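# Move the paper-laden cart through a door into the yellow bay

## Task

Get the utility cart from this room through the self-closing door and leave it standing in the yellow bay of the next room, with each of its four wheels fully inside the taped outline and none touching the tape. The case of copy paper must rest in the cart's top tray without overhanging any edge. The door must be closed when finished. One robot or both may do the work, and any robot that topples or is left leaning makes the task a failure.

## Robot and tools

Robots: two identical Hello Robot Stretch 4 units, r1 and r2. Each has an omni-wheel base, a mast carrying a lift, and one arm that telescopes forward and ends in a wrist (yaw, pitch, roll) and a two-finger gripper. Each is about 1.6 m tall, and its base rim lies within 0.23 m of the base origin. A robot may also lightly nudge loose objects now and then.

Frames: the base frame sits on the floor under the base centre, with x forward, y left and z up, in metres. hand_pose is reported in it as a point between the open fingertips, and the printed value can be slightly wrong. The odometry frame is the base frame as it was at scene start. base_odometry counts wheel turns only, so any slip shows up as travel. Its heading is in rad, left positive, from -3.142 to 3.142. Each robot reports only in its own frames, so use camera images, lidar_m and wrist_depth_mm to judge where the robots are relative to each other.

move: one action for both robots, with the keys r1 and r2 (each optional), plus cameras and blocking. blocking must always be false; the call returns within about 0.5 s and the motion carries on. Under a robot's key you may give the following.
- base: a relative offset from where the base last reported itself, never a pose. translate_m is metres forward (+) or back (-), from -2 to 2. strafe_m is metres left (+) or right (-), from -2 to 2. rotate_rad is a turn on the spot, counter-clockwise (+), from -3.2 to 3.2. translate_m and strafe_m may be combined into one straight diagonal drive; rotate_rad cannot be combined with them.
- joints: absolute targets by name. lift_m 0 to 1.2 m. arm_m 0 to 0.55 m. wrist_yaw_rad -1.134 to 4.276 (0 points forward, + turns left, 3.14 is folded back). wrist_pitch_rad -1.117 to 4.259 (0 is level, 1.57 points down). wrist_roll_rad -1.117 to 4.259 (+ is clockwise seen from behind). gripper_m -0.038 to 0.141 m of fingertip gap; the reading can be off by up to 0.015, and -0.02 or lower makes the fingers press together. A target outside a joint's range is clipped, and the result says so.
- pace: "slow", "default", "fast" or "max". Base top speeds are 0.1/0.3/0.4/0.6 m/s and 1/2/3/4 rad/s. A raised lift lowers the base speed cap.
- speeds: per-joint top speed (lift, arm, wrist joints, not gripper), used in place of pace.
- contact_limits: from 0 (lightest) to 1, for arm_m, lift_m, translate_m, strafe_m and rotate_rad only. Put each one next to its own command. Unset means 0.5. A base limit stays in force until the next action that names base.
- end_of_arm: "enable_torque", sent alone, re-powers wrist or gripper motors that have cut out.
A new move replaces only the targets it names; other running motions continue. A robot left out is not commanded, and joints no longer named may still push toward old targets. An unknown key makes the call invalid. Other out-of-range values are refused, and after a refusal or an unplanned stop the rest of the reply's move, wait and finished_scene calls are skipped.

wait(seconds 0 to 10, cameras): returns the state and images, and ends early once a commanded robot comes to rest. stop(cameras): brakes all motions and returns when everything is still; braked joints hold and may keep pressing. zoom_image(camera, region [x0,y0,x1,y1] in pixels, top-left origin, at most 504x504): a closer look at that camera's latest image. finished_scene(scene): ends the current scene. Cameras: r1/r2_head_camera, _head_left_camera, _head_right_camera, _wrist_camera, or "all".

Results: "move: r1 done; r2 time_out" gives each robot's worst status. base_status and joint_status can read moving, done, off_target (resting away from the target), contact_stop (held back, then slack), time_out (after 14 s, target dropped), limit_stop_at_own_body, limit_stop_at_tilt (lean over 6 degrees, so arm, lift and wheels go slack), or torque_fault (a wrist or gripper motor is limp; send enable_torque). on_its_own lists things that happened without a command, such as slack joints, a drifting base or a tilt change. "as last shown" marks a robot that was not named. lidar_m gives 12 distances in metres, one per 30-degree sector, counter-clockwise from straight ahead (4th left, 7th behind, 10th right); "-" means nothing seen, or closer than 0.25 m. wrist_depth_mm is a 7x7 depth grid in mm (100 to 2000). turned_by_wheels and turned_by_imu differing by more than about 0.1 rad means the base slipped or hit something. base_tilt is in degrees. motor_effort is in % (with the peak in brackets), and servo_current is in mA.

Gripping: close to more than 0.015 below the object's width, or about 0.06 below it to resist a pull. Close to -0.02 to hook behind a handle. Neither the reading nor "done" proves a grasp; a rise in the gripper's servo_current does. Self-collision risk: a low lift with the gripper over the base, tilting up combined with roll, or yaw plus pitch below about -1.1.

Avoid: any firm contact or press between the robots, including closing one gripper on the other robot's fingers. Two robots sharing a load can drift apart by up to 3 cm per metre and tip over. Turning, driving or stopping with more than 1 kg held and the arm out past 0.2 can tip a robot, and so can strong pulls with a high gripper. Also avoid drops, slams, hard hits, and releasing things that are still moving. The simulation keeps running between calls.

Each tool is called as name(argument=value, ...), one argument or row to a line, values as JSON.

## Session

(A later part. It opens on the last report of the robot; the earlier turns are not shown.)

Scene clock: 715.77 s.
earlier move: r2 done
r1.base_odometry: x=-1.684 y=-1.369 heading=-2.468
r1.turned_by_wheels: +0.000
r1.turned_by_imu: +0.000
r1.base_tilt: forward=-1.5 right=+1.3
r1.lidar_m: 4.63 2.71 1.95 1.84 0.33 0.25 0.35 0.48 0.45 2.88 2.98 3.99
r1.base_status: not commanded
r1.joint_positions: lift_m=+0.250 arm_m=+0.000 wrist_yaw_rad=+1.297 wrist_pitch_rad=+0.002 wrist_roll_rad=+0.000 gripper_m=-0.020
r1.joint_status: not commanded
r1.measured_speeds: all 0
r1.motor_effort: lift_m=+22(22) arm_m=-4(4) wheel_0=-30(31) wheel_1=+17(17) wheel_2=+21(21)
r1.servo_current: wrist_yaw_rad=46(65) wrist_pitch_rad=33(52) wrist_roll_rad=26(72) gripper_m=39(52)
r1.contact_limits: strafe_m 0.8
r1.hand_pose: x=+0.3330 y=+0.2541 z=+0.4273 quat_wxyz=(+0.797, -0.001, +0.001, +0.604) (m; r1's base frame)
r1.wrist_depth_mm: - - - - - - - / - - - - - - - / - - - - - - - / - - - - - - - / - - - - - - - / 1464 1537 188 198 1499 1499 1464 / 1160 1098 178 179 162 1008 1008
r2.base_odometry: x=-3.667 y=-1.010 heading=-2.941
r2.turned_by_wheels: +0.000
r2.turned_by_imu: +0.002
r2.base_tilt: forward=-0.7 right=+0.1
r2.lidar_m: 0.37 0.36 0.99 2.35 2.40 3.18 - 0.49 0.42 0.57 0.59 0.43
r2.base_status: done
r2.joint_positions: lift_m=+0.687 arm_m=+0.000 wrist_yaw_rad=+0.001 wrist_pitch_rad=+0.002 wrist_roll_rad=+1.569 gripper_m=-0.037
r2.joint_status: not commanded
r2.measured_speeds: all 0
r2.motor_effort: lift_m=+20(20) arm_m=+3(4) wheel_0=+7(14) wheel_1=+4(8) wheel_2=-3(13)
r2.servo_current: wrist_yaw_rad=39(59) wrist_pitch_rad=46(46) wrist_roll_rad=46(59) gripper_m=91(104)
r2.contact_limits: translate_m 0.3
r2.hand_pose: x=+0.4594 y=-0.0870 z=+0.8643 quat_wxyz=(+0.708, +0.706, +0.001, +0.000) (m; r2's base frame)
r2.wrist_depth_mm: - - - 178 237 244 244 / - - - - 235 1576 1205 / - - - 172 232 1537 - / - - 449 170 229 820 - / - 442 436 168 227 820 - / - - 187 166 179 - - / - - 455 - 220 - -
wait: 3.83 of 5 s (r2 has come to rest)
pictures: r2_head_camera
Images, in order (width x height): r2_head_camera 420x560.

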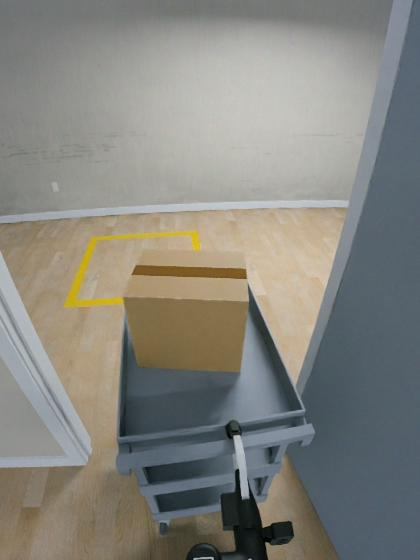

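move(
  blocking=false,
  r2={"base":{"translate_m":0.25,"strafe_m":-0.07},"pace":"slow","contact_limits":{"translate_m":0.3}},
  cameras=[],
)

wait(
  seconds=5,
  cameras=["r2_head_camera"],
)

Scene clock: 721.13 s.
move: r2 moving
r1: as last shown
r1.base_tilt: forward=-1.5 right=+1.4
r1.lidar_m: 4.64 2.71 1.94 1.84 0.29 0.25 0.36 0.47 0.43 2.89 2.97 3.99
r1.servo_current: wrist_yaw_rad=46(59) wrist_pitch_rad=46(46) wrist_roll_rad=39(52) gripper_m=46(52)
r1.contact_limits: strafe_m 0.8
r1.wrist_depth_mm: - - - - - - - / - - - - - - - / - - - - - - - / - - - - - - - / - - - - - - - / 1499 1499 189 198 1499 1499 1430 / 1160 1098 179 179 162 1008 1060
r2.base_odometry: x=-3.680 y=-1.009 heading=-2.940
r2.turned_by_wheels: +0.000
r2.turned_by_imu: +0.001
r2.base_tilt: forward=-0.7 right=+0.1
r2.lidar_m: 0.37 0.37 0.96 2.35 2.41 3.16 - 0.50 0.41 0.56 0.56 0.44
r2.base_status: translate_m moving; strafe_m moving
r2.joint_positions: lift_m=+0.687 arm_m=+0.000 wrist_yaw_rad=+0.001 wrist_pitch_rad=+0.002 wrist_roll_rad=+1.569 gripper_m=-0.037
r2.joint_status: not commanded
r2.measured_speeds: translate_m=+0.049 strafe_m=-0.014 rotate_rad=+0.001 lift_m=+0.000 arm_m=+0.000 wrist_yaw_rad=+0.000 wrist_pitch_rad=+0.000 wrist_roll_rad=+0.000
r2.motor_effort: lift_m=+20(20) arm_m=+4(4) wheel_0=+10(11) wheel_1=+7(7) wheel_2=-11(11)
r2.servo_current: wrist_yaw_rad=46(52) wrist_pitch_rad=46(46) wrist_roll_rad=52(59) gripper_m=98(98)
r2.contact_limits: translate_m 0.3
r2.hand_pose: x=+0.4594 y=-0.0870 z=+0.8643 quat_wxyz=(+0.708, +0.706, +0.001, +0.000) (m; r2's base frame)
r2.wrist_depth_mm: - - - 177 238 244 243 / - - - - 236 1576 1229 / - - - 173 234 1537 - / - - 466 171 229 820 - / - 439 439 167 226 809 - / - - 187 165 180 - - / - - 452 - 220 - -
pictures: none
No camera images: "cameras" was empty.

Scene clock: 724.47 s.
earlier move: r2 done
r1.base_odometry: x=-1.684 y=-1.369 heading=-2.468
r1.turned_by_wheels: +0.000
r1.turned_by_imu: +0.000
r1.base_tilt: forward=-1.5 right=+1.3
r1.lidar_m: 4.64 2.71 1.94 1.82 0.30 0.25 0.34 0.55 0.62 2.89 2.97 3.97
r1.base_status: not commanded
r1.joint_positions: lift_m=+0.250 arm_m=+0.000 wrist_yaw_rad=+1.297 wrist_pitch_rad=+0.002 wrist_roll_rad=+0.000 gripper_m=-0.020
r1.joint_status: not commanded
r1.measured_speeds: all 0
r1.motor_effort: lift_m=+22(22) arm_m=-4(4) wheel_0=-29(31) wheel_1=+17(17) wheel_2=+21(21)
r1.servo_current: wrist_yaw_rad=46(72) wrist_pitch_rad=46(52) wrist_roll_rad=39(72) gripper_m=52(52)
r1.contact_limits: strafe_m 0.8
r1.hand_pose: x=+0.3330 y=+0.2541 z=+0.4273 quat_wxyz=(+0.797, -0.001, +0.001, +0.604) (m; r1's base frame)
r1.wrist_depth_mm: - - - - - - - / - - - - - - - / - - - - - - - / - - - - - - - / - - - - - - - / 1499 1499 189 198 1537 1499 1464 / 1160 1078 179 180 162 1008 1042
r2.base_odometry: x=-3.926 y=-0.991 heading=-2.940
r2.turned_by_wheels: +0.000
r2.turned_by_imu: +0.003
r2.base_tilt: forward=-0.7 right=+0.1
r2.lidar_m: 0.35 0.34 0.77 1.60 2.51 3.33 - 0.56 0.53 0.45 0.45 0.43
r2.base_status: done
r2.joint_positions: lift_m=+0.687 arm_m=+0.000 wrist_yaw_rad=+0.003 wrist_pitch_rad=+0.002 wrist_roll_rad=+1.569 gripper_m=-0.037
r2.joint_status: not commanded
r2.measured_speeds: all 0
r2.motor_effort: lift_m=+20(20) arm_m=+4(4) wheel_0=+9(16) wheel_1=+5(8) wheel_2=-3(11)
r2.servo_current: wrist_yaw_rad=59(59) wrist_pitch_rad=46(46) wrist_roll_rad=52(59) gripper_m=98(104)
r2.contact_limits: translate_m 0.3
r2.hand_pose: x=+0.4595 y=-0.0865 z=+0.8643 quat_wxyz=(+0.708, +0.706, +0.002, +0.000) (m; r2's base frame)
r2.wrist_depth_mm: - - - 195 236 1430 1078 / - - - 189 252 281 281 / - - - 183 243 1756 591 / - - - 178 236 809 - / - 433 433 173 229 809 - / - - 188 167 179 - - / - - 436 - 219 - -
wait: 3.33 of 5 s (r2 has come to rest)
pictures: r2_head_camera
Images, in order (width x height): r2_head_camera 420x560.

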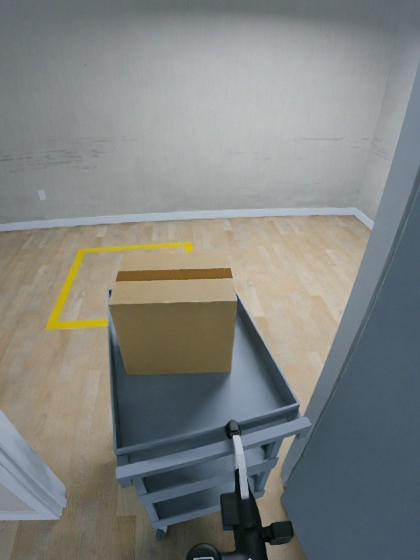

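move(
  blocking=false,
  r2={"base":{"translate_m":0.3,"strafe_m":0.04},"pace":"slow","contact_limits":{"translate_m":0.3}},
  cameras=[],
)

wait(
  seconds=5,
  cameras=["r2_head_camera"],
)

Scene clock: 729.63 s.
move: r2 moving
r1: as last shown
r1.lidar_m: 4.64 2.69 1.94 1.83 0.30 0.25 0.35 0.54 0.62 2.88 2.99 4.00
r1.motor_effort: lift_m=+22(22) arm_m=-3(4) wheel_0=-30(31) wheel_1=+16(17) wheel_2=+21(21)
r1.servo_current: wrist_yaw_rad=52(65) wrist_pitch_rad=39(46) wrist_roll_rad=39(59) gripper_m=52(52)
r1.contact_limits: strafe_m 0.8
r1.wrist_depth_mm: - - - - - - - / - - - - - - - / - - - - - - - / - - - - - - - / - - - - - - - / 1464 1464 188 198 1537 1499 1464 / 1160 1078 179 179 162 1025 1060
r2.base_odometry: x=-3.938 y=-0.995 heading=-2.939
r2.turned_by_wheels: +0.000
r2.turned_by_imu: +0.001
r2.base_tilt: forward=-0.7 right=+0.1
r2.lidar_m: 0.38 0.33 0.77 1.54 2.52 3.32 - 0.57 0.54 0.45 0.42 0.43
r2.base_status: translate_m moving; strafe_m moving
r2.joint_positions: lift_m=+0.687 arm_m=+0.000 wrist_yaw_rad=+0.003 wrist_pitch_rad=+0.002 wrist_roll_rad=+1.569 gripper_m=-0.037
r2.joint_status: not commanded
r2.measured_speeds: translate_m=+0.049 strafe_m=+0.006 rotate_rad=+0.000 lift_m=+0.000 arm_m=+0.000 wrist_yaw_rad=+0.000 wrist_pitch_rad=+0.000 wrist_roll_rad=+0.000
r2.motor_effort: lift_m=+20(20) arm_m=+4(4) wheel_0=+9(12) wheel_1=+7(8) wheel_2=-11(12)
r2.servo_current: wrist_yaw_rad=46(52) wrist_pitch_rad=46(46) wrist_roll_rad=46(65) gripper_m=91(98)
r2.contact_limits: translate_m 0.3
r2.hand_pose: x=+0.4595 y=-0.0865 z=+0.8643 quat_wxyz=(+0.708, +0.706, +0.002, +0.000) (m; r2's base frame)
r2.wrist_depth_mm: - - - 196 236 1464 1138 / - - - 190 251 281 281 / - - - 182 243 1661 580 / - - - 178 237 809 - / - 433 433 173 229 820 - / - - 186 167 179 - - / - - 436 - 218 750 -
pictures: none
No camera images: "cameras" was empty.

Scene clock: 733.43 s.
earlier move: r2 done
r1.base_odometry: x=-1.684 y=-1.369 heading=-2.468
r1.turned_by_wheels: +0.000
r1.turned_by_imu: +0.000
r1.base_tilt: forward=-1.5 right=+1.3
r1.lidar_m: 4.64 2.70 1.95 1.83 0.32 0.25 0.33 0.83 1.61 2.89 3.00 3.97
r1.base_status: not commanded
r1.joint_positions: lift_m=+0.250 arm_m=+0.000 wrist_yaw_rad=+1.297 wrist_pitch_rad=+0.002 wrist_roll_rad=+0.000 gripper_m=-0.020
r1.joint_status: not commanded
r1.measured_speeds: all 0
r1.motor_effort: lift_m=+22(22) arm_m=-3(4) wheel_0=-30(31) wheel_1=+17(17) wheel_2=+21(21)
r1.servo_current: wrist_yaw_rad=46(72) wrist_pitch_rad=39(52) wrist_roll_rad=52(78) gripper_m=33(52)
r1.contact_limits: strafe_m 0.8
r1.hand_pose: x=+0.3330 y=+0.2541 z=+0.4273 quat_wxyz=(+0.797, -0.001, +0.001, +0.604) (m; r1's base frame)
r1.wrist_depth_mm: - - - - - - - / - - - - - - - / - - - - - - - / - - - - - - - / - - - - - - - / 1499 1499 188 198 1537 1499 1464 / 1160 1098 178 180 162 991 1060
r2.base_odometry: x=-4.212 y=-1.090 heading=-2.940
r2.turned_by_wheels: -0.001
r2.turned_by_imu: -0.002
r2.base_tilt: forward=-0.7 right=+0.1
r2.lidar_m: 0.35 0.36 0.60 0.62 2.50 3.29 - 0.81 0.51 0.42 0.41 0.45
r2.base_status: done
r2.joint_positions: lift_m=+0.687 arm_m=+0.000 wrist_yaw_rad=-0.006 wrist_pitch_rad=+0.002 wrist_roll_rad=+1.569 gripper_m=-0.037
r2.joint_status: not commanded
r2.measured_speeds: all 0
r2.motor_effort: lift_m=+20(20) arm_m=+4(4) wheel_0=+1(12) wheel_1=+3(8) wheel_2=-7(15)
r2.servo_current: wrist_yaw_rad=52(65) wrist_pitch_rad=39(46) wrist_roll_rad=46(65) gripper_m=98(104)
r2.contact_limits: translate_m 0.3
r2.hand_pose: x=+0.4588 y=-0.0890 z=+0.8643 quat_wxyz=(+0.708, +0.706, -0.001, -0.003) (m; r2's base frame)
r2.wrist_depth_mm: - - - 191 252 259 1078 / - - - 185 247 1499 1138 / - - - 181 241 1661 559 / - - - 175 234 820 - / - 436 433 170 227 - - / - - 185 165 180 - - / - - 436 - 216 - -
wait: 3.80 of 5 s (r2 has come to rest)
pictures: r2_head_camera
Images, in order (width x height): r2_head_camera 420x560.

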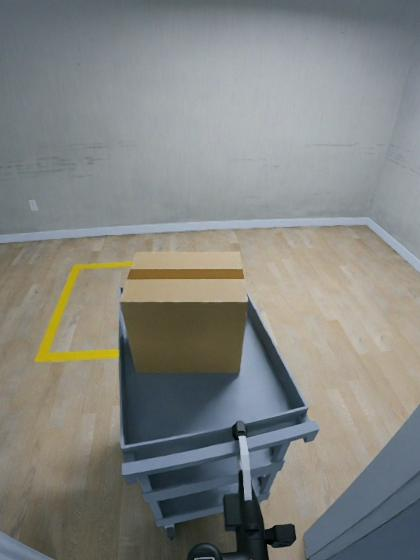

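move(
  blocking=false,
  r2={"base":{"translate_m":0.25,"strafe_m":-0.07},"pace":"slow","contact_limits":{"translate_m":0.3}},
  cameras=[],
)

wait(
  seconds=5,
  cameras=[],
)

move(
  blocking=false,
  r2={"base":{"rotate_rad":0.28},"pace":"slow"},
  cameras=[],
)

wait(
  seconds=3,
  cameras=["r2_head_camera","r2_head_right_camera"],
)

Scene clock: 741.67 s.
move: r2 moving
r1: as last shown
r1.lidar_m: 4.61 2.71 1.94 1.84 0.32 0.25 0.35 0.84 1.62 2.89 2.99 3.97
r1.motor_effort: lift_m=+22(22) arm_m=-4(4) wheel_0=-30(30) wheel_1=+17(17) wheel_2=+21(21)
r1.servo_current: wrist_yaw_rad=39(72) wrist_pitch_rad=46(46) wrist_roll_rad=39(65) gripper_m=39(46)
r1.contact_limits: strafe_m 0.8
r1.wrist_depth_mm: - - - - - - - / - - - - - - - / - - - - - - - / - - - - - - - / - - - - - - - / 1464 1464 189 198 1499 1499 1464 / 1160 1078 178 180 161 1008 1060
r2.base_odometry: x=-4.225 y=-1.089 heading=-2.940
r2.turned_by_wheels: +0.000
r2.turned_by_imu: +0.000
r2.base_tilt: forward=-0.7 right=+0.1
r2.lidar_m: 0.37 0.36 0.62 0.61 2.48 3.28 - 0.85 0.48 0.40 0.40 0.45
r2.base_status: translate_m moving; strafe_m moving
r2.joint_positions: lift_m=+0.687 arm_m=+0.000 wrist_yaw_rad=-0.006 wrist_pitch_rad=+0.002 wrist_roll_rad=+1.569 gripper_m=-0.037
r2.joint_status: not commanded
r2.measured_speeds: translate_m=+0.049 strafe_m=-0.014 rotate_rad=+0.002 lift_m=+0.000 arm_m=+0.000 wrist_yaw_rad=+0.000 wrist_pitch_rad=+0.000 wrist_roll_rad=+0.000
r2.motor_effort: lift_m=+20(20) arm_m=+4(4) wheel_0=+10(10) wheel_1=+5(5) wheel_2=-13(15)
r2.servo_current: wrist_yaw_rad=52(65) wrist_pitch_rad=39(46) wrist_roll_rad=52(59) gripper_m=91(98)
r2.contact_limits: translate_m 0.3
r2.hand_pose: x=+0.4588 y=-0.0890 z=+0.8643 quat_wxyz=(+0.708, +0.706, -0.001, -0.003) (m; r2's base frame)
r2.wrist_depth_mm: - - - 191 251 259 1060 / - - - 185 247 1499 1160 / - - - 179 239 1618 554 / - - - 175 234 798 - / - 433 430 169 228 - - / - - 185 165 179 - - / - - 436 - 216 750 -
pictures: none
No camera images: "cameras" was empty.

Scene clock: 745.00 s.
earlier move: r2 done
r1.base_odometry: x=-1.684 y=-1.369 heading=-2.468
r1.turned_by_wheels: +0.000
r1.turned_by_imu: +0.000
r1.base_tilt: forward=-1.5 right=+1.3
r1.lidar_m: 4.63 2.74 1.95 1.82 0.32 0.25 0.34 1.01 1.60 2.87 2.98 3.98
r1.base_status: not commanded
r1.joint_positions: lift_m=+0.250 arm_m=+0.000 wrist_yaw_rad=+1.297 wrist_pitch_rad=+0.002 wrist_roll_rad=+0.000 gripper_m=-0.020
r1.joint_status: not commanded
r1.measured_speeds: all 0
r1.motor_effort: lift_m=+22(22) arm_m=-4(4) wheel_0=-30(31) wheel_1=+17(17) wheel_2=+21(21)
r1.servo_current: wrist_yaw_rad=52(78) wrist_pitch_rad=39(46) wrist_roll_rad=39(65) gripper_m=39(52)
r1.contact_limits: strafe_m 0.8
r1.hand_pose: x=+0.3330 y=+0.2541 z=+0.4273 quat_wxyz=(+0.797, -0.001, +0.001, +0.604) (m; r1's base frame)
r1.wrist_depth_mm: - - - - - - - / - - - - - - - / - - - - - - - / - - - - - - - / - - - - - - - / 1499 1464 189 198 1499 1499 1464 / 1160 1118 179 179 162 1008 1042
r2.base_odometry: x=-4.470 y=-1.072 heading=-2.939
r2.turned_by_wheels: +0.001
r2.turned_by_imu: +0.003
r2.base_tilt: forward=-0.7 right=+0.0
r2.lidar_m: 0.36 0.35 2.69 0.63 2.59 3.41 1.10 0.60 0.32 0.29 0.36 0.45
r2.base_status: done
r2.joint_positions: lift_m=+0.687 arm_m=+0.000 wrist_yaw_rad=+0.003 wrist_pitch_rad=+0.002 wrist_roll_rad=+1.569 gripper_m=-0.037
r2.joint_status: not commanded
r2.measured_speeds: all 0
r2.motor_effort: lift_m=+20(20) arm_m=+4(4) wheel_0=+9(15) wheel_1=+4(8) wheel_2=-3(15)
r2.servo_current: wrist_yaw_rad=46(65) wrist_pitch_rad=46(46) wrist_roll_rad=52(59) gripper_m=98(104)
r2.contact_limits: translate_m 0.3
r2.hand_pose: x=+0.4595 y=-0.0866 z=+0.8643 quat_wxyz=(+0.708, +0.706, +0.002, +0.000) (m; r2's base frame)
r2.wrist_depth_mm: - - - 202 236 1661 1138 / - - - 193 257 278 277 / - - - 185 247 1618 1138 / - - - 180 237 809 - / - 436 430 174 229 809 - / - 433 186 166 179 - - / - - 427 - 216 759 -
wait: 3.33 of 5 s (r2 has come to rest)
pictures: none
No camera images: "cameras" was empty.

Scene clock: 745.50 s.
move: r2 moving
r1: as last shown
r1.base_tilt: forward=-1.5 right=+1.4
r1.lidar_m: 4.63 2.71 1.92 1.85 0.32 0.25 0.38 1.00 1.63 2.90 2.96 3.96
r1.motor_effort: lift_m=+22(22) arm_m=-3(4) wheel_0=-30(30) wheel_1=+17(17) wheel_2=+21(21)
r1.servo_current: wrist_yaw_rad=65(72) wrist_pitch_rad=46(46) wrist_roll_rad=46(65) gripper_m=46(46)
r1.contact_limits: strafe_m 0.8
r1.wrist_depth_mm: - - - - - - - / - - - - - - - / - - - - - - - / - - - - - - - / - - - - - - - / 1537 1430 189 198 1537 1499 1464 / 1160 1078 179 180 162 1008 1042
r2.base_odometry: x=-4.470 y=-1.072 heading=-2.816
r2.turned_by_wheels: +0.123
r2.turned_by_imu: +0.118
r2.base_tilt: forward=-0.7 right=+0.1
r2.lidar_m: 0.36 0.37 2.60 0.62 2.67 3.81 1.02 0.49 0.33 0.29 2.36 0.43
r2.base_status: rotate_rad moving
r2.joint_positions: lift_m=+0.687 arm_m=+0.000 wrist_yaw_rad=-0.017 wrist_pitch_rad=+0.002 wrist_roll_rad=+1.569 gripper_m=-0.037
r2.joint_status: not commanded
r2.measured_speeds: translate_m=-0.001 strafe_m=+0.000 rotate_rad=+0.487 lift_m=+0.000 arm_m=+0.000 wrist_yaw_rad=-0.051 wrist_pitch_rad=+0.000 wrist_roll_rad=+0.000
r2.motor_effort: lift_m=+20(20) arm_m=+4(4) wheel_0=-12(12) wheel_1=-8(9) wheel_2=-20(20)
r2.servo_current: wrist_yaw_rad=98(98) wrist_pitch_rad=39(46) wrist_roll_rad=46(52) gripper_m=98(98)
r2.hand_pose: x=+0.4578 y=-0.0922 z=+0.8643 quat_wxyz=(+0.708, +0.706, -0.005, -0.007) (m; r2's base frame)
r2.wrist_depth_mm: - - - 186 248 254 255 / - - - 182 243 1499 1182 / - - - 176 237 1661 585 / - - - 173 231 820 - / - 436 433 168 225 - - / - - 185 163 180 - - / - 442 439 - 215 - -
pictures: none
No camera images: "cameras" was empty.

Scene clock: 746.37 s.
earlier move: r2 done
r1.base_odometry: x=-1.684 y=-1.369 heading=-2.468
r1.turned_by_wheels: +0.000
r1.turned_by_imu: +0.000
r1.base_tilt: forward=-1.5 right=+1.3
r1.lidar_m: 4.62 2.73 1.94 1.82 0.31 0.25 0.37 1.02 1.58 2.90 2.96 3.98
r1.base_status: not commanded
r1.joint_positions: lift_m=+0.250 arm_m=+0.000 wrist_yaw_rad=+1.297 wrist_pitch_rad=+0.002 wrist_roll_rad=+0.000 gripper_m=-0.020
r1.joint_status: not commanded
r1.measured_speeds: all 0
r1.motor_effort: lift_m=+22(22) arm_m=-4(4) wheel_0=-30(31) wheel_1=+17(17) wheel_2=+21(21)
r1.servo_current: wrist_yaw_rad=52(72) wrist_pitch_rad=46(46) wrist_roll_rad=46(65) gripper_m=46(46)
r1.contact_limits: strafe_m 0.8
r1.hand_pose: x=+0.3330 y=+0.2541 z=+0.4273 quat_wxyz=(+0.797, -0.001, +0.001, +0.604) (m; r1's base frame)
r1.wrist_depth_mm: - - - - - - - / - - - - - - - / - - - - - - - / - - - - - - - / - - - - - - - / 1464 1464 189 198 1464 1537 1464 / 1182 1098 179 179 162 1025 1042
r2.base_odometry: x=-4.470 y=-1.072 heading=-2.660
r2.turned_by_wheels: +0.156
r2.turned_by_imu: +0.146
r2.base_tilt: forward=-0.7 right=+0.1
r2.lidar_m: 0.41 0.44 0.65 0.63 2.86 4.66 1.00 0.43 0.30 0.33 2.49 0.40
r2.base_status: done
r2.joint_positions: lift_m=+0.687 arm_m=+0.000 wrist_yaw_rad=+0.003 wrist_pitch_rad=+0.002 wrist_roll_rad=+1.569 gripper_m=-0.037
r2.joint_status: not commanded
r2.measured_speeds: all 0
r2.motor_effort: lift_m=+20(20) arm_m=-4(4) wheel_0=-5(14) wheel_1=-5(9) wheel_2=-5(22)
r2.servo_current: wrist_yaw_rad=46(117) wrist_pitch_rad=39(46) wrist_roll_rad=46(52) gripper_m=91(104)
r2.hand_pose: x=+0.4595 y=-0.0866 z=+0.8643 quat_wxyz=(+0.708, +0.706, +0.002, +0.000) (m; r2's base frame)
r2.wrist_depth_mm: - - - 143 198 1464 1160 / - - - 147 204 - - / - 445 415 151 210 - - / - 445 433 157 217 - - / - - 462 163 225 - - / - - 183 167 179 - - / - - - - 238 1661 521
wait: 0.87 of 3 s (r2 has come to rest)
pictures: r2_head_camera, r2_head_right_camera
Images, in order (width x height): r2_head_camera 420x560, r2_head_right_camera 420x672.

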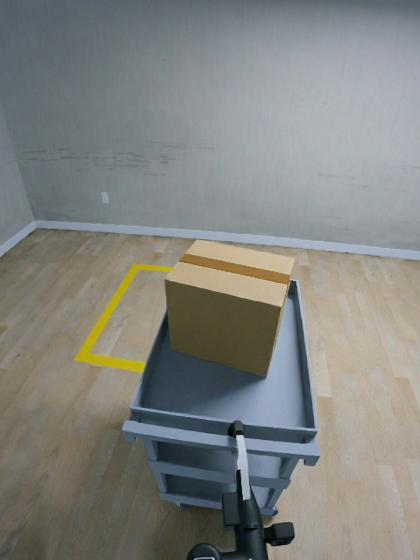

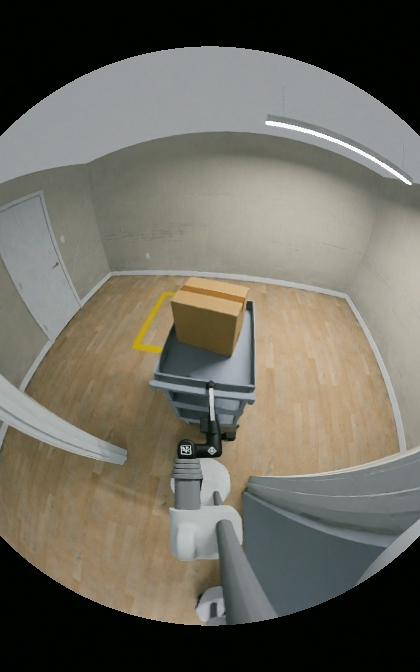

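move(
  blocking=false,
  r2={"base":{"translate_m":0.22,"strafe_m":-0.06},"pace":"slow","contact_limits":{"translate_m":0.3}},
  cameras=[],
)

wait(
  seconds=5,
  cameras=["r2_head_right_camera"],
)

Scene clock: 753.97 s.
move: r2 moving
r1: as last shown
r1.base_tilt: forward=-1.5 right=+1.4
r1.lidar_m: 4.62 2.70 1.92 1.83 0.32 0.25 0.33 1.05 1.62 2.90 2.98 3.97
r1.motor_effort: lift_m=+22(22) arm_m=-4(4) wheel_0=-30(30) wheel_1=+17(17) wheel_2=+21(21)
r1.servo_current: wrist_yaw_rad=52(59) wrist_pitch_rad=46(46) wrist_roll_rad=46(59) gripper_m=46(46)
r1.contact_limits: strafe_m 0.8
r1.wrist_depth_mm: - - - - - - - / - - - - - - - / - - - - - - - / - - - - - - - / - - - - - - - / 1499 1464 188 198 1499 1464 1430 / 1160 1098 178 180 161 1025 1042
r2.base_odometry: x=-4.483 y=-1.075 heading=-2.660
r2.turned_by_wheels: +0.000
r2.turned_by_imu: +0.001
r2.base_tilt: forward=-0.7 right=+0.1
r2.lidar_m: 0.38 0.42 0.65 0.64 2.87 4.61 1.03 0.40 0.32 0.31 2.49 0.40
r2.base_status: translate_m moving; strafe_m moving
r2.joint_positions: lift_m=+0.687 arm_m=+0.000 wrist_yaw_rad=+0.000 wrist_pitch_rad=+0.002 wrist_roll_rad=+1.569 gripper_m=-0.037
r2.joint_status: not commanded
r2.measured_speeds: translate_m=+0.048 strafe_m=-0.013 rotate_rad=+0.002 lift_m=+0.000 arm_m=-0.001 wrist_yaw_rad=-0.006 wrist_pitch_rad=+0.000 wrist_roll_rad=+0.000
r2.motor_effort: lift_m=+20(20) arm_m=-3(4) wheel_0=+7(7) wheel_1=+5(6) wheel_2=-13(14)
r2.servo_current: wrist_yaw_rad=52(52) wrist_pitch_rad=39(46) wrist_roll_rad=39(59) gripper_m=91(98)
r2.contact_limits: translate_m 0.3
r2.hand_pose: x=+0.4593 y=-0.0873 z=+0.8643 quat_wxyz=(+0.708, +0.706, +0.001, -0.001) (m; r2's base frame)
r2.wrist_depth_mm: - - - 140 195 1537 1182 / - - - 144 202 - - / - 517 413 149 207 - - / - 442 427 154 213 - - / - - 459 158 220 - - / - - 182 163 180 - - / - - - - 233 - 525
pictures: none
No camera images: "cameras" was empty.

Scene clock: 757.00 s.
earlier move: r2 done
r1.base_odometry: x=-1.684 y=-1.369 heading=-2.468
r1.turned_by_wheels: +0.000
r1.turned_by_imu: +0.000
r1.base_tilt: forward=-1.5 right=+1.3
r1.lidar_m: 4.62 2.69 1.93 1.84 0.31 0.25 0.38 1.27 1.62 2.88 3.01 3.96
r1.base_status: not commanded
r1.joint_positions: lift_m=+0.250 arm_m=+0.000 wrist_yaw_rad=+1.297 wrist_pitch_rad=+0.002 wrist_roll_rad=+0.000 gripper_m=-0.020
r1.joint_status: not commanded
r1.measured_speeds: all 0
r1.motor_effort: lift_m=+22(22) arm_m=-4(4) wheel_0=-30(31) wheel_1=+17(17) wheel_2=+21(21)
r1.servo_current: wrist_yaw_rad=59(72) wrist_pitch_rad=46(52) wrist_roll_rad=65(72) gripper_m=39(52)
r1.contact_limits: strafe_m 0.8
r1.hand_pose: x=+0.3330 y=+0.2541 z=+0.4273 quat_wxyz=(+0.797, -0.001, +0.001, +0.604) (m; r1's base frame)
r1.wrist_depth_mm: - - - - - - - / - - - - - - - / - - - - - - - / - - - - - - - / - - - - - - - / 1464 1464 189 197 1499 1499 1464 / 1160 1098 179 180 162 991 1042
r2.base_odometry: x=-4.693 y=-1.121 heading=-2.660
r2.turned_by_wheels: +0.001
r2.turned_by_imu: +0.002
r2.base_tilt: forward=-0.7 right=+0.1
r2.lidar_m: 0.39 0.45 2.55 0.67 2.89 4.67 0.91 0.39 0.33 2.21 2.49 0.42
r2.base_status: done
r2.joint_positions: lift_m=+0.687 arm_m=+0.000 wrist_yaw_rad=+0.001 wrist_pitch_rad=+0.002 wrist_roll_rad=+1.569 gripper_m=-0.037
r2.joint_status: not commanded
r2.measured_speeds: all 0
r2.motor_effort: lift_m=+20(20) arm_m=+4(4) wheel_0=+7(14) wheel_1=+6(8) wheel_2=-5(15)
r2.servo_current: wrist_yaw_rad=46(59) wrist_pitch_rad=46(52) wrist_roll_rad=46(59) gripper_m=91(98)
r2.contact_limits: translate_m 0.3
r2.hand_pose: x=+0.4594 y=-0.0871 z=+0.8643 quat_wxyz=(+0.708, +0.706, +0.001, +0.000) (m; r2's base frame)
r2.wrist_depth_mm: - - - 136 189 1397 1182 / - - - 139 196 - - / - 418 407 145 205 - - / - 442 433 150 211 - - / - - 466 156 219 - - / - - 185 163 180 - - / - - - - 236 1708 504
wait: 3.03 of 5 s (r2 has come to rest)
pictures: r2_head_right_camera
Images, in order (width x height): r2_head_right_camera 420x672.

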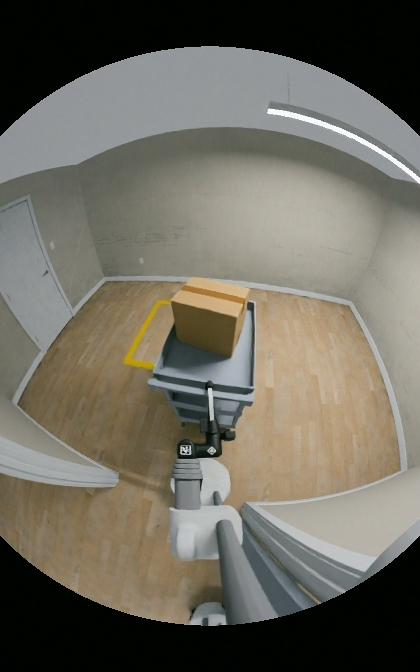

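move(
  blocking=false,
  r2={"base":{"translate_m":0.17,"strafe_m":-0.25},"pace":"slow","contact_limits":{"translate_m":0.3}},
  cameras=[],
)

wait(
  seconds=5,
  cameras=["r2_head_camera","r2_head_right_camera"],
)

Scene clock: 765.80 s.
move: r2 moving
r1: as last shown
r1.base_tilt: forward=-1.5 right=+1.4
r1.lidar_m: 4.63 2.69 1.94 1.85 0.32 0.25 0.36 1.24 1.64 2.89 3.00 3.99
r1.servo_current: wrist_yaw_rad=46(59) wrist_pitch_rad=39(46) wrist_roll_rad=46(59) gripper_m=46(46)
r1.contact_limits: strafe_m 0.8
r1.wrist_depth_mm: - - - - - - - / - - - - - - - / - - - - - - - / - - - - - - - / - - - - - - - / 1464 1499 189 198 1537 1499 1464 / 1160 1098 179 180 162 1008 1078
r2.base_odometry: x=-4.704 y=-1.115 heading=-2.660
r2.turned_by_wheels: +0.000
r2.turned_by_imu: +0.001
r2.base_tilt: forward=-0.7 right=+0.1
r2.lidar_m: 0.39 0.46 2.56 0.68 2.88 4.69 0.88 0.38 0.35 2.18 2.47 0.41
r2.base_status: translate_m moving; strafe_m moving
r2.joint_positions: lift_m=+0.687 arm_m=+0.000 wrist_yaw_rad=+0.002 wrist_pitch_rad=+0.002 wrist_roll_rad=+1.569 gripper_m=-0.037
r2.joint_status: not commanded
r2.measured_speeds: translate_m=+0.027 strafe_m=-0.041 rotate_rad=-0.002 lift_m=+0.000 arm_m=+0.000 wrist_yaw_rad=+0.000 wrist_pitch_rad=+0.000 wrist_roll_rad=+0.000
r2.motor_effort: lift_m=+20(20) arm_m=+4(4) wheel_0=+12(16) wheel_1=-3(6) wheel_2=-8(10)
r2.servo_current: wrist_yaw_rad=33(46) wrist_pitch_rad=46(46) wrist_roll_rad=46(65) gripper_m=98(98)
r2.contact_limits: translate_m 0.3
r2.hand_pose: x=+0.4594 y=-0.0870 z=+0.8643 quat_wxyz=(+0.708, +0.706, +0.001, +0.000) (m; r2's base frame)
r2.wrist_depth_mm: - - - 136 190 1499 1205 / - - - 140 196 741 - / - 424 410 145 204 - - / - 442 430 151 211 - - / - - 462 156 219 - - / - - 184 162 180 - - / - - - - 235 1661 517
pictures: none
No camera images: "cameras" was empty.

Scene clock: 769.60 s.
earlier move: r2 done
r1.base_odometry: x=-1.684 y=-1.369 heading=-2.468
r1.turned_by_wheels: +0.000
r1.turned_by_imu: +0.000
r1.base_tilt: forward=-1.5 right=+1.3
r1.lidar_m: 4.64 2.72 1.93 1.83 0.34 0.25 0.37 1.54 1.62 2.89 2.97 3.99
r1.base_status: not commanded
r1.joint_positions: lift_m=+0.250 arm_m=+0.000 wrist_yaw_rad=+1.297 wrist_pitch_rad=+0.002 wrist_roll_rad=+0.000 gripper_m=-0.020
r1.joint_status: not commanded
r1.measured_speeds: all 0
r1.motor_effort: lift_m=+22(22) arm_m=-4(4) wheel_0=-30(31) wheel_1=+17(17) wheel_2=+21(21)
r1.servo_current: wrist_yaw_rad=59(72) wrist_pitch_rad=39(52) wrist_roll_rad=52(72) gripper_m=39(52)
r1.contact_limits: strafe_m 0.8
r1.hand_pose: x=+0.3330 y=+0.2541 z=+0.4273 quat_wxyz=(+0.797, -0.001, +0.001, +0.604) (m; r1's base frame)
r1.wrist_depth_mm: - - - - - - - / - - - - - - - / - - - - - - - / - - - - - - - / - - - - - - - / 1499 1499 189 198 1537 1464 1430 / 1182 1098 179 180 162 991 1042
r2.base_odometry: x=-4.959 y=-0.978 heading=-2.660
r2.turned_by_wheels: +0.000
r2.turned_by_imu: +0.003
r2.base_tilt: forward=-0.7 right=+0.1
r2.lidar_m: 0.37 0.40 2.77 0.94 0.98 5.06 0.37 0.39 0.68 2.00 2.26 0.43
r2.base_status: done
r2.joint_positions: lift_m=+0.687 arm_m=+0.000 wrist_yaw_rad=+0.005 wrist_pitch_rad=+0.002 wrist_roll_rad=+1.569 gripper_m=-0.037
r2.joint_status: not commanded
r2.measured_speeds: all 0
r2.motor_effort: lift_m=+20(20) arm_m=+4(4) wheel_0=+8(16) wheel_1=-2(7) wheel_2=-3(10)
r2.servo_current: wrist_yaw_rad=59(65) wrist_pitch_rad=39(52) wrist_roll_rad=39(65) gripper_m=91(104)
r2.contact_limits: translate_m 0.3
r2.hand_pose: x=+0.4597 y=-0.0861 z=+0.8643 quat_wxyz=(+0.708, +0.706, +0.003, +0.001) (m; r2's base frame)
r2.wrist_depth_mm: - - - 175 235 240 240 / - - - - 234 1499 1205 / - - - 171 231 1537 - / - - 430 170 229 831 - / - 442 436 169 228 820 - / - - 188 167 179 798 - / - - 462 - 224 - -
wait: 3.80 of 5 s (r2 has come to rest)
pictures: r2_head_camera, r2_head_right_camera
Images, in order (width x height): r2_head_camera 420x560, r2_head_right_camera 420x672.

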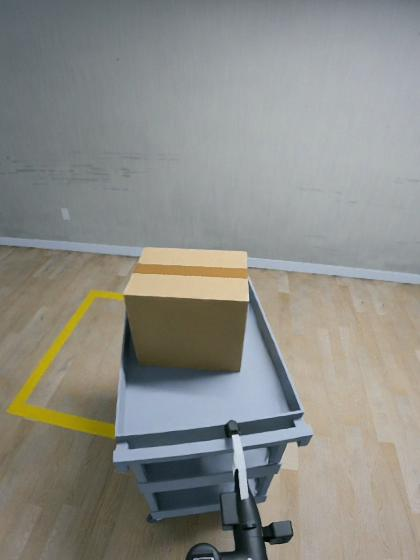

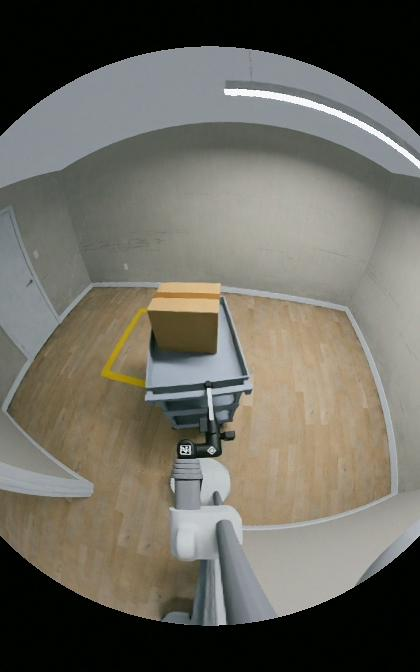

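move(
  blocking=false,
  r2={"base":{"translate_m":0.06,"strafe_m":-0.3},"pace":"slow","contact_limits":{"translate_m":0.3}},
  cameras=[],
)

wait(
  seconds=6,
  cameras=[],
)

move(
  blocking=false,
  r2={"base":{"rotate_rad":0.3},"pace":"slow"},
  cameras=[],
)

wait(
  seconds=3,
  cameras=[],
)

move(
  blocking=false,
  r2={"base":{"translate_m":0.05,"strafe_m":-0.3},"pace":"slow","contact_limits":{"translate_m":0.3}},
  cameras=[],
)

wait(
  seconds=6,
  cameras=[],
)

move(
  blocking=false,
  r2={"base":{"rotate_rad":0.3},"pace":"slow"},
  cameras=[],
)

wait(
  seconds=3,
  cameras=["r2_head_camera","r2_head_right_camera"],
)

Scene clock: 782.73 s.
move: r2 moving
r1: as last shown
r1.lidar_m: 4.63 2.71 1.93 1.84 0.33 0.25 0.38 1.54 1.60 2.87 2.98 3.98
r1.motor_effort: lift_m=+22(22) arm_m=-4(4) wheel_0=-30(30) wheel_1=+17(17) wheel_2=+21(21)
r1.servo_current: wrist_yaw_rad=65(65) wrist_pitch_rad=39(52) wrist_roll_rad=52(59) gripper_m=46(52)
r1.contact_limits: strafe_m 0.8
r1.wrist_depth_mm: - - - - - - - / - - - - - - - / - - - - - - - / - - - - - - - / - - - - - - - / 1499 1499 188 198 1499 1499 1464 / 1160 1078 178 179 162 1008 1042
r2.base_odometry: x=-4.967 y=-0.968 heading=-2.659
r2.turned_by_wheels: +0.000
r2.turned_by_imu: +0.001
r2.base_tilt: forward=-0.7 right=+0.0
r2.lidar_m: 0.38 0.37 2.78 0.97 1.02 5.05 0.38 0.40 0.64 1.99 2.23 0.41
r2.base_status: translate_m moving; strafe_m moving
r2.joint_positions: lift_m=+0.687 arm_m=+0.000 wrist_yaw_rad=+0.007 wrist_pitch_rad=+0.002 wrist_roll_rad=+1.569 gripper_m=-0.037
r2.joint_status: not commanded
r2.measured_speeds: translate_m=+0.010 strafe_m=-0.051 rotate_rad=-0.001 lift_m=+0.000 arm_m=+0.000 wrist_yaw_rad=+0.003 wrist_pitch_rad=+0.000 wrist_roll_rad=+0.000
r2.motor_effort: lift_m=+20(20) arm_m=+4(5) wheel_0=+7(12) wheel_1=-7(7) wheel_2=-1(5)
r2.servo_current: wrist_yaw_rad=59(65) wrist_pitch_rad=39(46) wrist_roll_rad=52(65) gripper_m=98(98)
r2.contact_limits: translate_m 0.3
r2.hand_pose: x=+0.4598 y=-0.0855 z=+0.8643 quat_wxyz=(+0.708, +0.706, +0.003, +0.001) (m; r2's base frame)
r2.wrist_depth_mm: - - - 176 236 242 241 / - - - - 235 1537 1229 / - - - 172 232 1537 - / - - 430 171 230 831 - / - 442 436 169 229 820 - / - - 189 167 180 798 - / - - 459 - 224 - -
pictures: none
No camera images: "cameras" was empty.

Scene clock: 786.53 s.
earlier move: r2 done
r1.base_odometry: x=-1.684 y=-1.369 heading=-2.468
r1.turned_by_wheels: +0.000
r1.turned_by_imu: +0.000
r1.base_tilt: forward=-1.5 right=+1.4
r1.lidar_m: 4.63 2.70 1.93 1.83 0.33 0.25 0.37 1.54 1.59 2.87 2.97 4.00
r1.base_status: not commanded
r1.joint_positions: lift_m=+0.250 arm_m=+0.000 wrist_yaw_rad=+1.297 wrist_pitch_rad=+0.002 wrist_roll_rad=+0.000 gripper_m=-0.020
r1.joint_status: not commanded
r1.measured_speeds: all 0
r1.motor_effort: lift_m=+22(22) arm_m=-4(4) wheel_0=-31(31) wheel_1=+17(17) wheel_2=+21(21)
r1.servo_current: wrist_yaw_rad=39(72) wrist_pitch_rad=46(52) wrist_roll_rad=52(65) gripper_m=46(52)
r1.contact_limits: strafe_m 0.8
r1.hand_pose: x=+0.3330 y=+0.2541 z=+0.4273 quat_wxyz=(+0.797, -0.001, +0.001, +0.604) (m; r1's base frame)
r1.wrist_depth_mm: - - - - - - - / - - - - - - - / - - - - - - - / - - - - - - - / - - - - - - - / 1499 1537 188 198 1499 1464 1464 / 1138 1078 179 180 162 1025 1042
r2.base_odometry: x=-5.151 y=-0.740 heading=-2.659
r2.turned_by_wheels: +0.000
r2.turned_by_imu: +0.003
r2.base_tilt: forward=-0.6 right=+0.0
r2.lidar_m: 0.30 0.28 3.04 1.25 1.33 0.44 0.46 0.52 0.86 1.71 1.94 0.46
r2.base_status: done
r2.joint_positions: lift_m=+0.687 arm_m=+0.000 wrist_yaw_rad=+0.009 wrist_pitch_rad=+0.002 wrist_roll_rad=+1.569 gripper_m=-0.037
r2.joint_status: not commanded
r2.measured_speeds: all 0
r2.motor_effort: lift_m=+20(20) arm_m=+4(5) wheel_0=+7(16) wheel_1=-5(8) wheel_2=+1(5)
r2.servo_current: wrist_yaw_rad=52(72) wrist_pitch_rad=39(52) wrist_roll_rad=46(65) gripper_m=98(104)
r2.contact_limits: translate_m 0.3
r2.hand_pose: x=+0.4600 y=-0.0849 z=+0.8643 quat_wxyz=(+0.708, +0.706, +0.004, +0.002) (m; r2's base frame)
r2.wrist_depth_mm: - - - 252 - 1708 1182 / - - - 241 300 1618 1182 / - - - 274 290 1499 1138 / - - - 200 259 1756 539 / - - - 185 241 788 - / - 430 183 169 179 - - / - 399 404 - 211 - -
wait: 3.80 of 6 s (r2 has come to rest)
pictures: none
No camera images: "cameras" was empty.

Scene clock: 787.03 s.
move: r2 moving
r1: as last shown
r1.base_tilt: forward=-1.6 right=+1.3
r1.lidar_m: 4.63 2.71 1.94 1.83 0.32 0.25 0.36 1.52 1.61 2.90 2.96 3.99
r1.motor_effort: lift_m=+22(22) arm_m=-4(4) wheel_0=-30(31) wheel_1=+17(17) wheel_2=+21(21)
r1.servo_current: wrist_yaw_rad=46(59) wrist_pitch_rad=46(46) wrist_roll_rad=46(59) gripper_m=46(46)
r1.contact_limits: strafe_m 0.8
r1.wrist_depth_mm: - - - - - - - / - - - - - - - / - - - - - - - / - - - - - - - / - - - - - - - / 1499 1537 189 198 1499 1464 1464 / 1160 1098 178 180 162 1008 1060
r2.base_odometry: x=-5.151 y=-0.740 heading=-2.536
r2.turned_by_wheels: +0.124
r2.turned_by_imu: +0.119
r2.base_tilt: forward=-0.7 right=+0.1
r2.lidar_m: 0.33 0.31 3.03 1.25 3.67 0.46 0.46 0.58 1.11 1.73 2.11 0.47
r2.base_status: rotate_rad moving
r2.joint_positions: lift_m=+0.687 arm_m=+0.000 wrist_yaw_rad=-0.013 wrist_pitch_rad=+0.002 wrist_roll_rad=+1.569 gripper_m=-0.037
r2.joint_status: not commanded
r2.measured_speeds: translate_m=-0.004 strafe_m=+0.000 rotate_rad=+0.490 lift_m=+0.000 arm_m=+0.000 wrist_yaw_rad=-0.061 wrist_pitch_rad=+0.000 wrist_roll_rad=+0.000
r2.motor_effort: lift_m=+20(20) arm_m=+4(4) wheel_0=-8(15) wheel_1=-9(10) wheel_2=-17(17)
r2.servo_current: wrist_yaw_rad=85(85) wrist_pitch_rad=46(46) wrist_roll_rad=39(59) gripper_m=91(98)
r2.hand_pose: x=+0.4581 y=-0.0912 z=+0.8643 quat_wxyz=(+0.708, +0.706, -0.004, -0.006) (m; r2's base frame)
r2.wrist_depth_mm: - - - 236 238 1756 1205 / - - - 216 285 300 300 / - - - 199 266 1808 1205 / - - - 185 247 1808 554 / - - - 173 231 750 - / - 424 183 163 179 - - / - 404 407 - 207 - -
pictures: none
No camera images: "cameras" was empty.

Scene clock: 787.90 s.
earlier move: r2 done
r1.base_odometry: x=-1.684 y=-1.369 heading=-2.468
r1.turned_by_wheels: +0.000
r1.turned_by_imu: +0.000
r1.base_tilt: forward=-1.5 right=+1.4
r1.lidar_m: 4.63 2.68 1.92 1.84 0.31 0.25 0.36 1.55 1.62 2.89 3.00 3.98
r1.base_status: not commanded
r1.joint_positions: lift_m=+0.250 arm_m=+0.000 wrist_yaw_rad=+1.297 wrist_pitch_rad=+0.002 wrist_roll_rad=+0.000 gripper_m=-0.020
r1.joint_status: not commanded
r1.measured_speeds: all 0
r1.motor_effort: lift_m=+22(22) arm_m=-4(4) wheel_0=-30(31) wheel_1=+17(17) wheel_2=+21(21)
r1.servo_current: wrist_yaw_rad=52(59) wrist_pitch_rad=39(52) wrist_roll_rad=46(72) gripper_m=46(46)
r1.contact_limits: strafe_m 0.8
r1.hand_pose: x=+0.3330 y=+0.2541 z=+0.4273 quat_wxyz=(+0.797, -0.001, +0.001, +0.604) (m; r1's base frame)
r1.wrist_depth_mm: - - - - - - - / - - - - - - - / - - - - - - - / - - - - - - - / - - - - - - - / 1464 1464 188 198 1537 1537 1464 / 1182 1078 179 179 162 1008 1060
r2.base_odometry: x=-5.151 y=-0.740 heading=-2.360
r2.turned_by_wheels: +0.175
r2.turned_by_imu: +0.157
r2.base_tilt: forward=-0.7 right=+0.0
r2.lidar_m: 0.38 0.37 2.12 1.26 0.66 0.45 0.48 0.63 1.67 1.77 2.38 0.43
r2.base_status: done
r2.joint_positions: lift_m=+0.687 arm_m=+0.000 wrist_yaw_rad=-0.002 wrist_pitch_rad=+0.002 wrist_roll_rad=+1.569 gripper_m=-0.037
r2.joint_status: not commanded
r2.measured_speeds: all 0
r2.motor_effort: lift_m=+20(20) arm_m=+4(4) wheel_0=-5(16) wheel_1=-5(10) wheel_2=-2(23)
r2.servo_current: wrist_yaw_rad=52(111) wrist_pitch_rad=39(46) wrist_roll_rad=39(59) gripper_m=98(98)
r2.hand_pose: x=+0.4591 y=-0.0880 z=+0.8643 quat_wxyz=(+0.708, +0.706, +0.000, -0.002) (m; r2's base frame)
r2.wrist_depth_mm: - - - 181 243 250 249 / - - - 179 238 1499 1160 / - - - 175 236 1661 - / - - 554 173 230 809 - / - 436 433 169 228 820 - / - - 186 167 180 - - / - 449 445 - 220 - -
wait: 0.87 of 3 s (r2 has come to rest)
pictures: none
No camera images: "cameras" was empty.

Scene clock: 788.40 s.
move: r2 moving
r1: as last shown
r1.lidar_m: 4.62 2.71 1.92 1.83 0.32 0.25 0.37 1.55 1.62 2.90 2.98 3.99
r1.motor_effort: lift_m=+22(22) arm_m=-4(4) wheel_0=-30(30) wheel_1=+17(17) wheel_2=+21(21)
r1.servo_current: wrist_yaw_rad=33(59) wrist_pitch_rad=39(46) wrist_roll_rad=52(72) gripper_m=46(46)
r1.contact_limits: strafe_m 0.8
r1.wrist_depth_mm: - - - - - - - / - - - - - - - / - - - - - - - / - - - - - - - / - - - - - - - / 1430 1499 188 198 1537 1430 1464 / 1160 1078 179 179 162 1008 1060
r2.base_odometry: x=-5.162 y=-0.733 heading=-2.360
r2.turned_by_wheels: +0.000
r2.turned_by_imu: +0.000
r2.base_tilt: forward=-0.7 right=+0.0
r2.lidar_m: 0.37 0.38 2.18 1.27 0.49 0.47 0.47 0.66 1.71 1.73 2.37 0.43
r2.base_status: translate_m moving; strafe_m moving
r2.joint_positions: lift_m=+0.687 arm_m=+0.000 wrist_yaw_rad=+0.001 wrist_pitch_rad=+0.002 wrist_roll_rad=+1.569 gripper_m=-0.037
r2.joint_status: not commanded
r2.measured_speeds: translate_m=+0.009 strafe_m=-0.051 rotate_rad=+0.000 lift_m=+0.000 arm_m=+0.000 wrist_yaw_rad=+0.019 wrist_pitch_rad=+0.000 wrist_roll_rad=+0.000
r2.motor_effort: lift_m=+20(20) arm_m=+4(4) wheel_0=+8(13) wheel_1=-6(9) wheel_2=-7(9)
r2.servo_current: wrist_yaw_rad=46(52) wrist_pitch_rad=39(46) wrist_roll_rad=52(59) gripper_m=91(104)
r2.contact_limits: translate_m 0.3
r2.hand_pose: x=+0.4594 y=-0.0871 z=+0.8643 quat_wxyz=(+0.708, +0.706, +0.001, +0.000) (m; r2's base frame)
r2.wrist_depth_mm: - - - 180 240 247 247 / - - - 177 238 1430 1182 / - - - 174 234 1618 - / - - 544 172 230 809 - / - 436 430 168 226 - - / - - 185 165 179 - - / - - 449 - 220 - -
pictures: none
No camera images: "cameras" was empty.

Scene clock: 792.17 s.
earlier move: r2 done
r1.base_odometry: x=-1.684 y=-1.369 heading=-2.468
r1.turned_by_wheels: +0.000
r1.turned_by_imu: +0.000
r1.base_tilt: forward=-1.5 right=+1.3
r1.lidar_m: 4.63 2.70 1.92 1.83 0.30 0.25 0.35 1.56 1.61 2.89 2.99 3.97
r1.base_status: not commanded
r1.joint_positions: lift_m=+0.250 arm_m=+0.000 wrist_yaw_rad=+1.297 wrist_pitch_rad=+0.002 wrist_roll_rad=+0.000 gripper_m=-0.020
r1.joint_status: not commanded
r1.measured_speeds: all 0
r1.motor_effort: lift_m=+22(22) arm_m=-4(4) wheel_0=-30(31) wheel_1=+17(17) wheel_2=+21(21)
r1.servo_current: wrist_yaw_rad=20(72) wrist_pitch_rad=39(52) wrist_roll_rad=52(72) gripper_m=46(46)
r1.contact_limits: strafe_m 0.8
r1.hand_pose: x=+0.3330 y=+0.2541 z=+0.4273 quat_wxyz=(+0.797, -0.001, +0.001, +0.604) (m; r1's base frame)
r1.wrist_depth_mm: - - - - - - - / - - - - - - - / - - - - - - - / - - - - - - - / - - - - - - - / 1499 1499 189 198 1499 1499 1430 / 1160 1078 178 180 162 1008 1042
r2.base_odometry: x=-5.398 y=-0.563 heading=-2.360
r2.turned_by_wheels: +0.000
r2.turned_by_imu: +0.003
r2.base_tilt: forward=-0.6 right=+0.1
r2.lidar_m: 0.30 0.26 2.94 1.54 0.68 0.64 0.69 0.94 1.48 1.53 2.05 0.47
r2.base_status: done
r2.joint_positions: lift_m=+0.687 arm_m=+0.000 wrist_yaw_rad=+0.009 wrist_pitch_rad=+0.002 wrist_roll_rad=+1.569 gripper_m=-0.037
r2.joint_status: not commanded
r2.measured_speeds: all 0
r2.motor_effort: lift_m=+20(20) arm_m=+4(4) wheel_0=+7(17) wheel_1=-5(9) wheel_2=+1(9)
r2.servo_current: wrist_yaw_rad=46(72) wrist_pitch_rad=39(46) wrist_roll_rad=46(65) gripper_m=98(104)
r2.contact_limits: translate_m 0.3
r2.hand_pose: x=+0.4600 y=-0.0849 z=+0.8643 quat_wxyz=(+0.708, +0.706, +0.004, +0.002) (m; r2's base frame)
r2.wrist_depth_mm: - - - - - 1576 1160 / - - - 254 272 1708 1182 / - - - 226 300 315 319 / - - - 205 266 1756 1160 / - - - 186 244 1756 - / - - 185 168 180 - - / - 397 399 - 211 - -
wait: 3.77 of 6 s (r2 has come to rest)
pictures: none
No camera images: "cameras" was empty.

Scene clock: 792.67 s.
move: r2 moving
r1: as last shown
r1.lidar_m: 4.63 2.69 1.96 1.82 0.31 0.25 0.36 1.53 1.62 2.88 2.95 3.99
r1.motor_effort: lift_m=+22(22) arm_m=-3(4) wheel_0=-30(31) wheel_1=+17(17) wheel_2=+21(21)
r1.servo_current: wrist_yaw_rad=39(59) wrist_pitch_rad=46(46) wrist_roll_rad=46(65) gripper_m=39(46)
r1.contact_limits: strafe_m 0.8
r1.wrist_depth_mm: - - - - - - - / - - - - - - - / - - - - - - - / - - - - - - - / - - - - - - - / 1464 1430 189 198 1499 1499 1430 / 1160 1098 178 180 162 991 1042
r2.base_odometry: x=-5.398 y=-0.563 heading=-2.237
r2.turned_by_wheels: +0.123
r2.turned_by_imu: +0.118
r2.base_tilt: forward=-0.7 right=+0.1
r2.lidar_m: 0.32 0.28 1.94 1.54 0.65 0.65 0.70 1.04 1.47 1.60 2.19 0.44
r2.base_status: rotate_rad moving
r2.joint_positions: lift_m=+0.687 arm_m=+0.000 wrist_yaw_rad=-0.015 wrist_pitch_rad=+0.002 wrist_roll_rad=+1.569 gripper_m=-0.037
r2.joint_status: not commanded
r2.measured_speeds: translate_m=-0.004 strafe_m=+0.001 rotate_rad=+0.486 lift_m=+0.000 arm_m=+0.000 wrist_yaw_rad=-0.054 wrist_pitch_rad=+0.000 wrist_roll_rad=+0.000
r2.motor_effort: lift_m=+20(20) arm_m=+4(4) wheel_0=-15(15) wheel_1=-10(10) wheel_2=-18(18)
r2.servo_current: wrist_yaw_rad=72(72) wrist_pitch_rad=39(52) wrist_roll_rad=46(59) gripper_m=98(104)
r2.hand_pose: x=+0.4580 y=-0.0916 z=+0.8643 quat_wxyz=(+0.708, +0.706, -0.004, -0.006) (m; r2's base frame)
r2.wrist_depth_mm: - - - 247 251 1661 1229 / - - - 231 294 1430 1138 / - - - 208 283 1537 1138 / - - - 190 255 1808 530 / - - - 175 235 759 - / - 424 182 164 179 - - / - 399 402 - 205 - -
pictures: none
No camera images: "cameras" was empty.

Scene clock: 793.53 s.
earlier move: r2 done
r1.base_odometry: x=-1.684 y=-1.369 heading=-2.468
r1.turned_by_wheels: +0.000
r1.turned_by_imu: +0.000
r1.base_tilt: forward=-1.5 right=+1.4
r1.lidar_m: 4.63 2.71 1.96 1.84 0.30 0.25 0.34 1.54 1.63 2.88 2.98 4.00
r1.base_status: not commanded
r1.joint_positions: lift_m=+0.250 arm_m=+0.000 wrist_yaw_rad=+1.297 wrist_pitch_rad=+0.002 wrist_roll_rad=+0.000 gripper_m=-0.020
r1.joint_status: not commanded
r1.measured_speeds: all 0
r1.motor_effort: lift_m=+22(22) arm_m=-4(4) wheel_0=-30(31) wheel_1=+17(17) wheel_2=+21(21)
r1.servo_current: wrist_yaw_rad=46(72) wrist_pitch_rad=39(46) wrist_roll_rad=52(65) gripper_m=46(52)
r1.contact_limits: strafe_m 0.8
r1.hand_pose: x=+0.3330 y=+0.2541 z=+0.4273 quat_wxyz=(+0.797, -0.001, +0.001, +0.604) (m; r1's base frame)
r1.wrist_depth_mm: - - - - - - - / - - - - - - - / - - - - - - - / - - - - - - - / - - - - - - - / 1464 1499 189 198 1464 1499 1430 / 1205 1078 179 179 162 1025 1025
r2.base_odometry: x=-5.398 y=-0.563 heading=-2.061
r2.turned_by_wheels: +0.176
r2.turned_by_imu: +0.164
r2.base_tilt: forward=-0.6 right=+0.1
r2.lidar_m: 0.36 0.38 1.54 3.80 0.65 0.64 0.76 1.36 1.46 1.73 2.13 0.45
r2.base_status: done
r2.joint_positions: lift_m=+0.687 arm_m=+0.000 wrist_yaw_rad=+0.001 wrist_pitch_rad=+0.002 wrist_roll_rad=+1.569 gripper_m=-0.037
r2.joint_status: not commanded
r2.measured_speeds: all 0
r2.motor_effort: lift_m=+20(20) arm_m=-4(4) wheel_0=-5(15) wheel_1=-5(10) wheel_2=-2(22)
r2.servo_current: wrist_yaw_rad=39(111) wrist_pitch_rad=46(52) wrist_roll_rad=33(59) gripper_m=98(104)
r2.hand_pose: x=+0.4594 y=-0.0870 z=+0.8643 quat_wxyz=(+0.708, +0.706, +0.001, +0.000) (m; r2's base frame)
r2.wrist_depth_mm: - - - 181 241 249 250 / - - - 179 239 1464 1078 / - - - 176 236 1661 554 / - - 559 174 231 809 - / - 439 433 170 228 809 - / - - 185 166 179 - - / - 452 449 - 220 - -
wait: 0.87 of 3 s (r2 has come to rest)
pictures: r2_head_camera, r2_head_right_camera
Images, in order (width x height): r2_head_camera 420x560, r2_head_right_camera 420x672.

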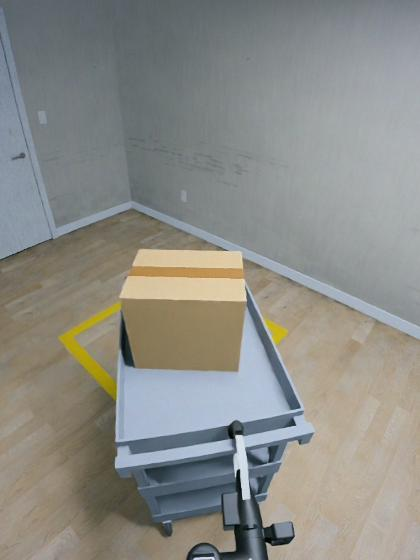

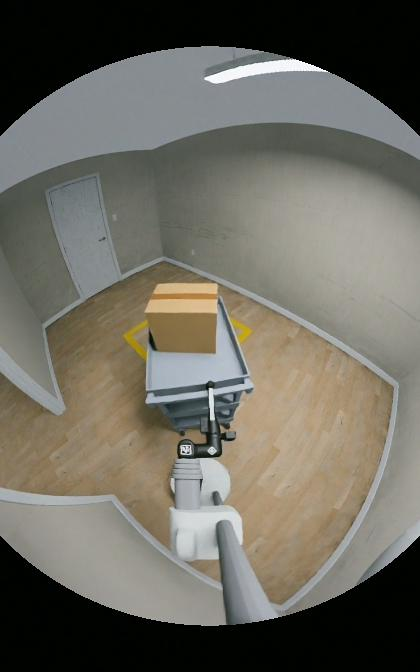

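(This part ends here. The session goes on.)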